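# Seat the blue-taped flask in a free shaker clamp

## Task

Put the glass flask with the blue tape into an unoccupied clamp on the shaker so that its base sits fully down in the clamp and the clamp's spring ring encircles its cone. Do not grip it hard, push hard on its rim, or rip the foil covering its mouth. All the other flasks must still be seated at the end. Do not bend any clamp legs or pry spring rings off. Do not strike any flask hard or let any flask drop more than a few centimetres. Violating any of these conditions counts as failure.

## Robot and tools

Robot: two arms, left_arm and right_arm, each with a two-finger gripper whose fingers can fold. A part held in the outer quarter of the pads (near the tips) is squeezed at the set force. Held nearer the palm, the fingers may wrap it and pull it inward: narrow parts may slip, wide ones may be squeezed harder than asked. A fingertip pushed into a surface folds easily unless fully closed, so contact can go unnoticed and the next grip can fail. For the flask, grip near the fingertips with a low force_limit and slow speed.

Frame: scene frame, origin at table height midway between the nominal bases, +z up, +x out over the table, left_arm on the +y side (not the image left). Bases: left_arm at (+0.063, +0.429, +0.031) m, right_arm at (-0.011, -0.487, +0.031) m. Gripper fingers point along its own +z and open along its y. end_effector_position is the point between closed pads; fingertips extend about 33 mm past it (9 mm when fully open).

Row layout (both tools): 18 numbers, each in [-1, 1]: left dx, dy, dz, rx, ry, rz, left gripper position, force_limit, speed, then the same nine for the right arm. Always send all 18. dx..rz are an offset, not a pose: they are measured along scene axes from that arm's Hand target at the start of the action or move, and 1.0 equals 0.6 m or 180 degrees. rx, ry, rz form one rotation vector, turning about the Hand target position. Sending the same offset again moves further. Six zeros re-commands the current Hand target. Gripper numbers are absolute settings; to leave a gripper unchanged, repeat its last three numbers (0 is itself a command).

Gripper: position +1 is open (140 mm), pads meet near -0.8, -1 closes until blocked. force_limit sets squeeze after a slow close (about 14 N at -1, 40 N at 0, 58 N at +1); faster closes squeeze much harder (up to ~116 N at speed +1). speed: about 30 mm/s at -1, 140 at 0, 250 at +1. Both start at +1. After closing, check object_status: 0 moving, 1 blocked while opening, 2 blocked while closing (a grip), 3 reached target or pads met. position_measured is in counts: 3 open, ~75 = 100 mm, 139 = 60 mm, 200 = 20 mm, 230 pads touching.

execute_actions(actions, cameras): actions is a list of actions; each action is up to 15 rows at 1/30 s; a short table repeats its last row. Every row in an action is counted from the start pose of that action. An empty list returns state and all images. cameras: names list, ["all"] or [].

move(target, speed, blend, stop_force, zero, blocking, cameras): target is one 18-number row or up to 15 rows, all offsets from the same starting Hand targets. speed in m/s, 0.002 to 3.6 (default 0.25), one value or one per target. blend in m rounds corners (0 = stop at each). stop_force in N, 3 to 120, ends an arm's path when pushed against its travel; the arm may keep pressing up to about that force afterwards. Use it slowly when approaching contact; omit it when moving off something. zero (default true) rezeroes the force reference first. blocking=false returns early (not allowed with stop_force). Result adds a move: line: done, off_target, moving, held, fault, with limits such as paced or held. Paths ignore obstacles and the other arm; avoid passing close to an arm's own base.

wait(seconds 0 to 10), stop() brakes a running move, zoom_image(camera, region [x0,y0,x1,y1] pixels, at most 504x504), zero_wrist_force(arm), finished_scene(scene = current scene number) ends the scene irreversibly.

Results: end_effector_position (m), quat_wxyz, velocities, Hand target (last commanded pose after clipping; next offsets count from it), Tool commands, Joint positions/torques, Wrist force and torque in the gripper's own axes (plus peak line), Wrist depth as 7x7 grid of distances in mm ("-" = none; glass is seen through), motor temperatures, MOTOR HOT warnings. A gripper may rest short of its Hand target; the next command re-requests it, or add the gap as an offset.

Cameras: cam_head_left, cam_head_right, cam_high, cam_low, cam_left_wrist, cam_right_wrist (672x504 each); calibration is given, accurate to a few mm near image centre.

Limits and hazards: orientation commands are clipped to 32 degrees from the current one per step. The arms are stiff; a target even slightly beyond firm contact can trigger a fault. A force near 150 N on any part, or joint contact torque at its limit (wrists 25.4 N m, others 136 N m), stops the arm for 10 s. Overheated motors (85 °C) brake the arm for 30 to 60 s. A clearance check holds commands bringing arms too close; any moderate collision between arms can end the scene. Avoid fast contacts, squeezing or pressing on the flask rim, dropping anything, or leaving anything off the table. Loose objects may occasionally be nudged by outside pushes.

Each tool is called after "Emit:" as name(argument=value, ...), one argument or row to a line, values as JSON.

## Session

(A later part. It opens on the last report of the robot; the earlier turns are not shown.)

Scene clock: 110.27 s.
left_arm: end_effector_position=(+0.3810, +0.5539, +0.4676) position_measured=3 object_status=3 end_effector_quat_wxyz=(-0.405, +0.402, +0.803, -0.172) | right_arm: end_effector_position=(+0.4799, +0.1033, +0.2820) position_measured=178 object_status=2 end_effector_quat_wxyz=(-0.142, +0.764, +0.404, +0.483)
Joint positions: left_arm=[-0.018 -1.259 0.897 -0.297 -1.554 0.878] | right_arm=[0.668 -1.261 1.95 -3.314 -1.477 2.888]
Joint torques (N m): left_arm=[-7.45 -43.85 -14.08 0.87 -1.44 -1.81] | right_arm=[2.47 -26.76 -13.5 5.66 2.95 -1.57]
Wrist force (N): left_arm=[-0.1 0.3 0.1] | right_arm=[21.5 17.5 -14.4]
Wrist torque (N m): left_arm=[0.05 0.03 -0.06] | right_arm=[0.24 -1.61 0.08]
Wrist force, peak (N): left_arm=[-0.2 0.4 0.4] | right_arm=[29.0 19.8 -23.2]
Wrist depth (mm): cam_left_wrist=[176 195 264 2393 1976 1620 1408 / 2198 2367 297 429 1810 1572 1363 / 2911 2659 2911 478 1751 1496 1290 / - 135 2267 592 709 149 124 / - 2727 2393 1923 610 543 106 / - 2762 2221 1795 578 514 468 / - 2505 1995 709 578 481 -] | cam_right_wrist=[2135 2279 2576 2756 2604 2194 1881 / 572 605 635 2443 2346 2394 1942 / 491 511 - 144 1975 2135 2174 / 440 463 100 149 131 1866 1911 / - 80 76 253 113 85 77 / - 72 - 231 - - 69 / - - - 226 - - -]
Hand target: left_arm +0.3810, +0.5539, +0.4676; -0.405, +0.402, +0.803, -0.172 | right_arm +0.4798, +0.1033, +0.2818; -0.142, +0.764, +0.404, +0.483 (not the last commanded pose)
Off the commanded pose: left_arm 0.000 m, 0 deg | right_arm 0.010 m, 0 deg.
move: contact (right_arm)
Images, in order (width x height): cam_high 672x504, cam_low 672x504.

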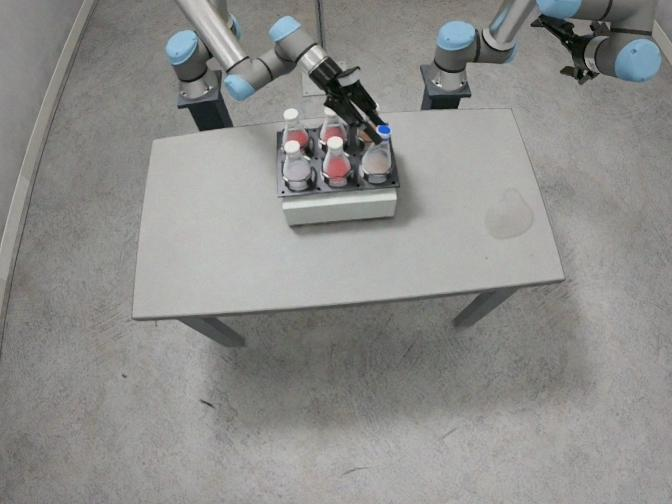

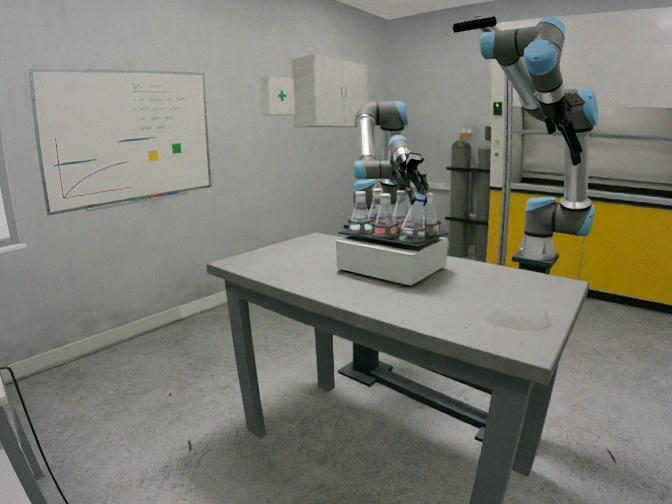

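Emit:
move(
  target=[0,0,0,0,0,0,1,1,1,0.0345,-0.0288,-0.0,0.0357,0.0426,0,-0.98,-0.02,-1],
  speed=0.03,
)

Emit:
move(
  target=[0,0,0,0,0,0,1,1,1,0,0,-0.035,0,0,0,-0.98,-0.02,-1],
  speed=0.015,
  stop_force=10,
  cameras=["cam_low","cam_high"],
)

Emit:
zoom_image(
  camera="cam_low",
  region=[330, 160, 460, 260],
)

Emit:
zoom_image(
  camera="cam_high",
  region=[330, 100, 420, 200],
)

Scene clock: 118.50 s.
left_arm: end_effector_position=(+0.3810, +0.5539, +0.4676) position_measured=3 object_status=3 end_effector_quat_wxyz=(-0.405, +0.402, +0.803, -0.172) | right_arm: end_effector_position=(+0.5006, +0.0859, +0.2818) position_measured=178 object_status=2 end_effector_quat_wxyz=(-0.211, +0.785, +0.366, +0.453) end_effector_velocity=(+0.001, +0.000, +0.000) end_effector_angular_velocity=(-0.002, -0.002, -0.002)
Joint positions: left_arm=[-0.018 -1.259 0.897 -0.297 -1.554 0.878] | right_arm=[0.559 -1.272 1.954 -3.277 -1.298 2.98]
Joint velocities: left_arm=[within noise] | right_arm=[0.001 0.001 -0.001 0 -0.005 -0.001]
Joint torques (N m): left_arm=[-6.52 -44.1 -13.28 0.74 -1.16 -1.76] | right_arm=[5.06 -49.05 -32.65 -4.88 -2.18 -1.61]
Wrist force (N): left_arm=[-0.2 0.3 0.3] | right_arm=[-2.6 -4.0 2.9]
Wrist torque (N m): left_arm=[0.06 0.05 -0.06] | right_arm=[0.35 -0.02 0.31]
Wrist force, peak (N): left_arm=[-0.3 0.5 0.5] | right_arm=[21.6 17.4 -14.5]
Wrist depth (mm): cam_left_wrist=[176 195 266 2505 1923 1683 1363 / 2292 2367 299 428 1825 1561 1372 / 2762 2693 2727 476 1710 1465 1267 / - 135 2476 590 1632 149 124 / - 2762 2367 1923 - 548 107 / - 2727 2198 1857 571 512 468 / - 2595 2013 647 564 496 -] | cam_right_wrist=[2025 2548 2724 2693 2521 2301 1866 / 2215 2394 - 699 2097 2279 2097 / 578 574 562 143 547 1881 1896 / - 498 99 149 130 507 1657 / - 80 76 258 - 89 77 / - 72 - 207 - - 69 / - - - 229 - - -]
Hand target: left_arm +0.3810, +0.5539, +0.4676; -0.405, +0.402, +0.803, -0.172 | right_arm +0.5005, +0.0860, +0.2818; -0.211, +0.785, +0.366, +0.453
Off the commanded pose: left_arm 0.000 m, 0 deg | right_arm 0.000 m, 0 deg.
move: done

Scene clock: 120.23 s.
left_arm: end_effector_position=(+0.3810, +0.5539, +0.4676) position_measured=3 object_status=3 end_effector_quat_wxyz=(-0.405, +0.402, +0.803, -0.172) | right_arm: end_effector_position=(+0.5006, +0.0860, +0.2745) position_measured=178 object_status=2 end_effector_quat_wxyz=(-0.211, +0.785, +0.366, +0.453)
Joint positions: left_arm=[-0.018 -1.259 0.897 -0.297 -1.554 0.878] | right_arm=[0.56 -1.26 1.962 -3.296 -1.298 2.979]
Joint torques (N m): left_arm=[-6.47 -45.05 -14.13 0.68 -1.18 -1.81] | right_arm=[7.64 -43.8 -26.01 -3 -0.89 -1.37]
Wrist force (N): left_arm=[-0.1 0.4 0.3] | right_arm=[5.2 -2.6 -1.6]
Wrist torque (N m): left_arm=[0.08 0.03 -0.06] | right_arm=[0.02 -0.06 0.03]
Wrist force, peak (N): left_arm=[-0.1 0.7 0.2] | right_arm=[9.2 -3.4 -6.4]
Wrist depth (mm): cam_left_wrist=[176 195 264 2476 1958 1696 1446 / 2154 2244 297 433 1873 1561 1381 / 2992 2951 2762 472 1737 1486 1298 / - 135 2341 590 894 139 124 / - 2727 2367 1873 615 - 107 / 3034 2911 2176 1841 590 507 466 / - 2595 1825 - 552 491 -] | cam_right_wrist=[2370 2724 2724 2693 2576 2236 1911 / 2079 2663 635 2495 2215 2174 2043 / 566 - 555 143 162 1851 1823 / 484 491 100 150 130 487 1612 / - 81 76 253 - 85 76 / - 72 - 199 - - 69 / - - - - - - -]
Hand target: left_arm +0.3810, +0.5539, +0.4676; -0.405, +0.402, +0.803, -0.172 | right_arm +0.5006, +0.0860, +0.2745; -0.211, +0.785, +0.366, +0.453 (not the last commanded pose)
Off the commanded pose: left_arm 0.000 m, 0 deg | right_arm 0.014 m, 0 deg.
move: contact (right_arm)
Images, in order (width x height): cam_high 672x504, cam_low 672x504.

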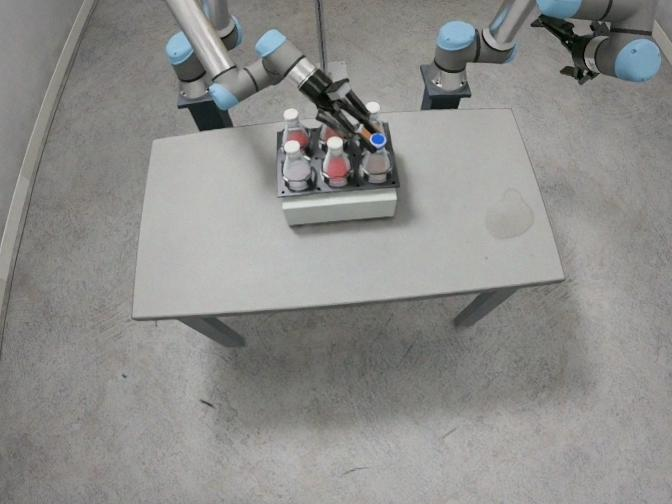

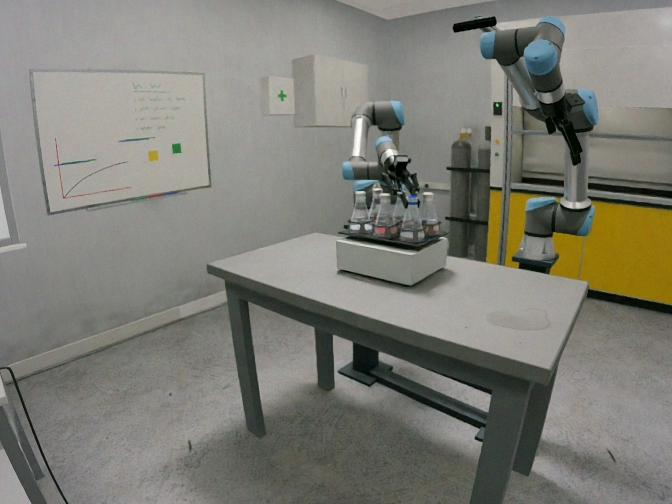

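Scaled by 3.877 from the camera's 672x504 image, which has a finer 960x720 frame.

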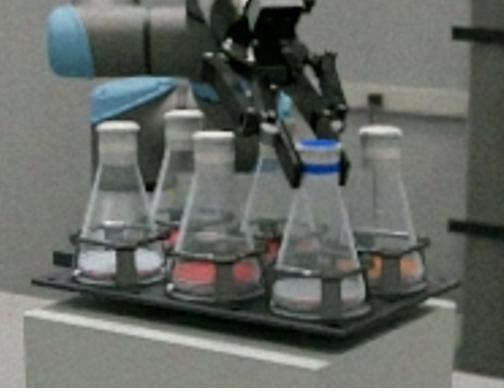

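Scaled by 5.040 from the camera's 672x504 image, which has a finer 960x720 frame.

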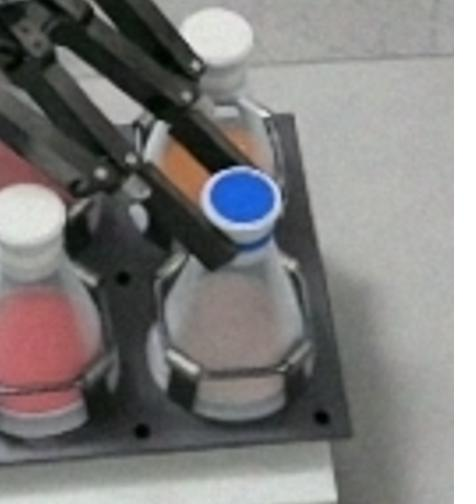

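Emit:
move(
  target=[0,0,0,0,0,0,1,1,1,0,0,-0.012,0,0,0,-0.98,-0.02,-1],
  speed=0.01,
  stop_force=15,
)

Emit:
move(
  target=[0,0,0,0,0,0,1,1,1,0,0,0,0,0,0,0.3,-1,-1],
)

Emit:
move(
  target=[
    [0,0,0,0,0,0,1,1,1,-0.086,-0.102,0.077,0,0,0,0.3,-1,-1],
    [0,0,0,0,0,0,1,1,1,-0.16,-0.19,0.25,0,0,0,0.3,-1,-1],
  ],
  blend=[0.02,0],
  speed=0.1,
  cameras=["cam_low","cam_high","cam_right_wrist"],
)

Emit:
zoom_image(
  camera="cam_low",
  region=[330, 160, 460, 260],
)

Emit:
zoom_image(
  camera="cam_high",
  region=[270, 90, 420, 200],
)

Scene clock: 126.87 s.
left_arm: end_effector_position=(+0.3810, +0.5539, +0.4676) position_measured=3 object_status=3 end_effector_quat_wxyz=(-0.405, +0.402, +0.803, -0.172) | right_arm: end_effector_position=(+0.5006, +0.0860, +0.2736) position_measured=178 object_status=2 end_effector_quat_wxyz=(-0.211, +0.785, +0.366, +0.453)
Joint positions: left_arm=[-0.018 -1.259 0.897 -0.297 -1.554 0.878] | right_arm=[0.56 -1.258 1.963 -3.3 -1.298 2.979]
Joint torques (N m): left_arm=[-7.19 -43.65 -13.7 0.72 -0.97 -1.5] | right_arm=[-5.34 -34.65 -19.79 3.28 -1.19 -1.25]
Wrist force (N): left_arm=[-0.1 0.4 0.2] | right_arm=[15.2 -4.2 -6.5]
Wrist torque (N m): left_arm=[0.09 0.01 -0.06] | right_arm=[0.13 0.11 -0.03]
Wrist force, peak (N): left_arm=[-0.2 0.6 0.4] | right_arm=[18.2 -4.4 -14.5]
Wrist depth (mm): cam_left_wrist=[175 194 265 2448 2032 1670 1417 / 2244 2198 296 429 1857 1596 1338 / 2911 2727 2872 478 1723 1517 1282 / - 135 2367 581 1608 149 124 / - 2659 2316 1795 671 544 107 / - 2798 2154 690 597 502 471 / - 2505 2013 - 573 478 -] | cam_right_wrist=[2821 2724 2663 2693 2663 2323 1911 / 2215 2236 - 2174 2194 2194 2097 / 544 - 577 143 533 1911 1837 / 492 - 100 149 130 492 1623 / - 80 76 252 - 85 77 / - 72 - 232 - - 69 / - - - 224 - - -]
Hand target: left_arm +0.3810, +0.5539, +0.4676; -0.405, +0.402, +0.803, -0.172 | right_arm +0.5006, +0.0860, +0.2736; -0.211, +0.785, +0.366, +0.453 (not the last commanded pose)
Off the commanded pose: left_arm 0.000 m, 0 deg | right_arm 0.006 m, 0 deg.
move: contact (right_arm)

Scene clock: 128.93 s.
left_arm: end_effector_position=(+0.3810, +0.5539, +0.4676) position_measured=3 object_status=3 end_effector_quat_wxyz=(-0.405, +0.402, +0.803, -0.172) | right_arm: end_effector_position=(+0.5006, +0.0860, +0.2736) position_measured=91 object_status=0 end_effector_quat_wxyz=(-0.211, +0.785, +0.366, +0.453)
Joint positions: left_arm=[-0.018 -1.259 0.897 -0.297 -1.554 0.878] | right_arm=[0.56 -1.258 1.963 -3.3 -1.298 2.979]
Joint torques (N m): left_arm=[-7.66 -43.56 -14.06 0.73 -1.13 -1.62] | right_arm=[-4.74 -33.7 -18.19 3.18 -1.2 0.44]
Wrist force (N): left_arm=[0.0 0.3 0.0] | right_arm=[17.4 -4.5 -5.9]
Wrist torque (N m): left_arm=[0.07 0.00 -0.06] | right_arm=[-0.71 -1.18 -1.12]
Wrist force, peak (N): left_arm=[-0.1 0.4 0.5] | right_arm=[17.6 -4.8 -5.7]
Wrist depth (mm): cam_left_wrist=[176 195 266 2534 1958 1683 1446 / 2176 2341 298 430 1795 1506 1355 / 2951 2627 2727 478 1766 1506 1313 / - 135 2267 590 1620 150 124 / - 2627 2393 1841 669 547 107 / - 2798 2221 713 592 518 472 / - 2505 1923 657 571 490 -] | cam_right_wrist=[2890 2576 2633 2724 2663 2215 1927 / 2079 689 - 2301 2279 2154 2043 / - - - 143 527 1851 1911 / 501 103 150 149 478 127 1612 / - 80 240 258 305 111 77 / - - 216 231 237 219 62 / - - 200 222 199 202 -]
Hand target: left_arm +0.3810, +0.5539, +0.4676; -0.405, +0.402, +0.803, -0.172 | right_arm +0.5006, +0.0860, +0.2736; -0.211, +0.785, +0.366, +0.453
Off the commanded pose: left_arm 0.000 m, 0 deg | right_arm 0.000 m, 0 deg.
move: done

Scene clock: 131.57 s.
left_arm: end_effector_position=(+0.3810, +0.5539, +0.4676) position_measured=3 object_status=3 end_effector_quat_wxyz=(-0.405, +0.402, +0.803, -0.172) | right_arm: end_effector_position=(+0.4047, -0.0281, +0.4236) position_measured=91 object_status=3 end_effector_quat_wxyz=(-0.211, +0.785, +0.366, +0.453)
Joint positions: left_arm=[-0.018 -1.259 0.897 -0.297 -1.554 0.878] | right_arm=[0.421 -1.823 2.107 -2.854 -1.18 2.901]
Joint torques (N m): left_arm=[-7.75 -44.83 -14.03 0.48 -1 -1.5] | right_arm=[13.19 -11.49 -19.07 -3.27 -0.87 1.76]
Wrist force (N): left_arm=[-0.1 0.2 0.3] | right_arm=[0.3 0.1 0.6]
Wrist torque (N m): left_arm=[0.03 0.03 -0.06] | right_arm=[0.04 -0.10 0.00]
Wrist force, peak (N): left_arm=[0.0 0.6 0.3] | right_arm=[17.1 -4.5 -5.5]
Wrist depth (mm): cam_left_wrist=[176 194 265 2393 1995 1657 1390 / 2292 254 297 430 1810 1539 1355 / 2872 2564 2727 477 1737 1486 1290 / - 135 2341 587 1572 150 124 / - 2659 2292 1873 597 547 106 / 3122 2693 2112 709 610 513 471 / - 2476 1313 661 571 494 -] | cam_right_wrist=[2663 3038 2855 2855 2855 2469 2061 / 2394 2346 2495 2548 2521 2370 2174 / 2043 826 767 - 2154 2043 2097 / - 104 320 434 310 127 1837 / - 80 387 413 401 111 77 / - - 391 336 389 - 62 / - - 370 345 332 - -]
Hand target: left_arm +0.3810, +0.5539, +0.4676; -0.405, +0.402, +0.803, -0.172 | right_arm +0.4046, -0.0280, +0.4236; -0.211, +0.785, +0.366, +0.453
Off the commanded pose: left_arm 0.000 m, 0 deg | right_arm 0.000 m, 0 deg.
move: done
camera_calibration:
cam_right_wrist: T_world_to_cam=[[0.768181, -0.640034, 0.0159595, -0.32649], [-0.491833, -0.6059, -0.625289, 0.446776], [0.409876, 0.472486, -0.78023, 0.32156], [0, 0, 0, 1]] pos_world=[0.338743, -0.0901953, 0.535465]
Images, in order (width x height): cam_high 672x504, cam_low 672x504, cam_right_wrist 672x504.

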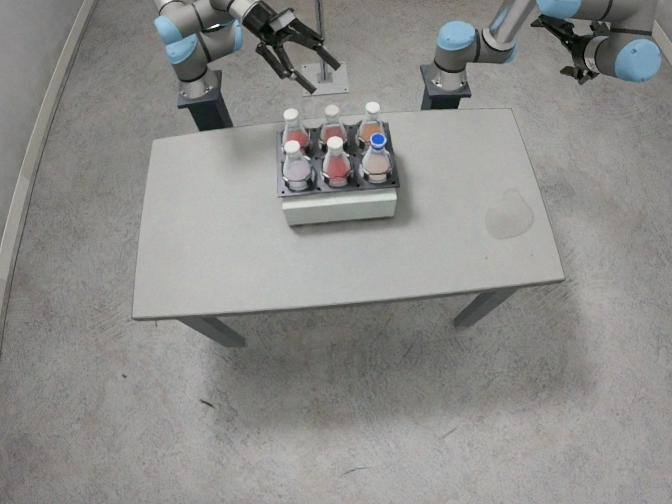

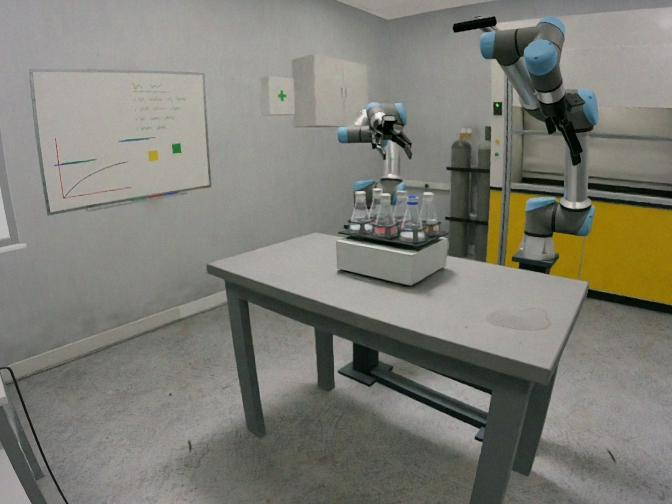

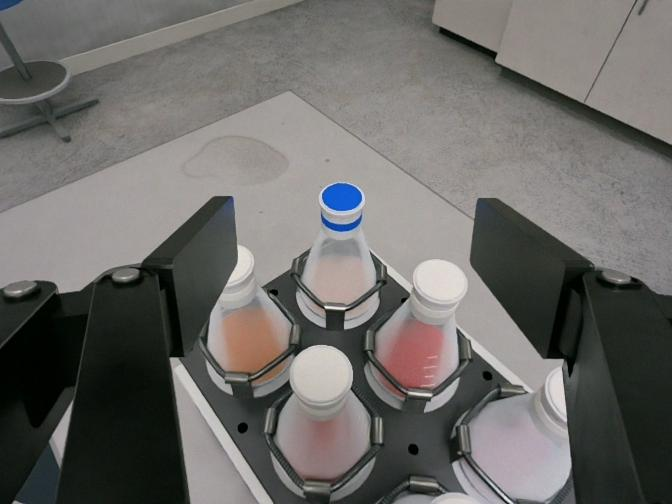

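Scaled by 3.877 from the camera's 672x504 image, which has a finer 960x720 frame.

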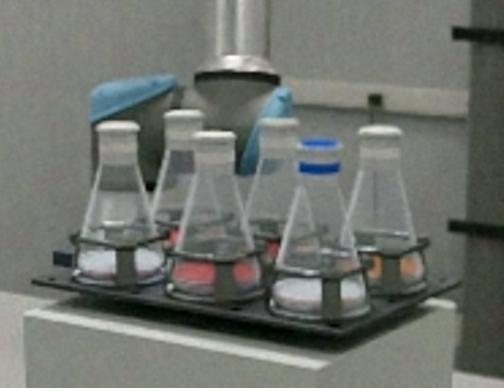

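Scaled by 3.360 from the camera's 672x504 image, which has a finer 960x720 frame.

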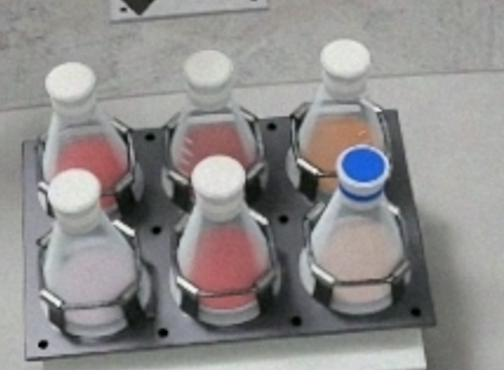

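Emit:
finished_scene(
  scene=2,
)

The scene is finished: the task was done.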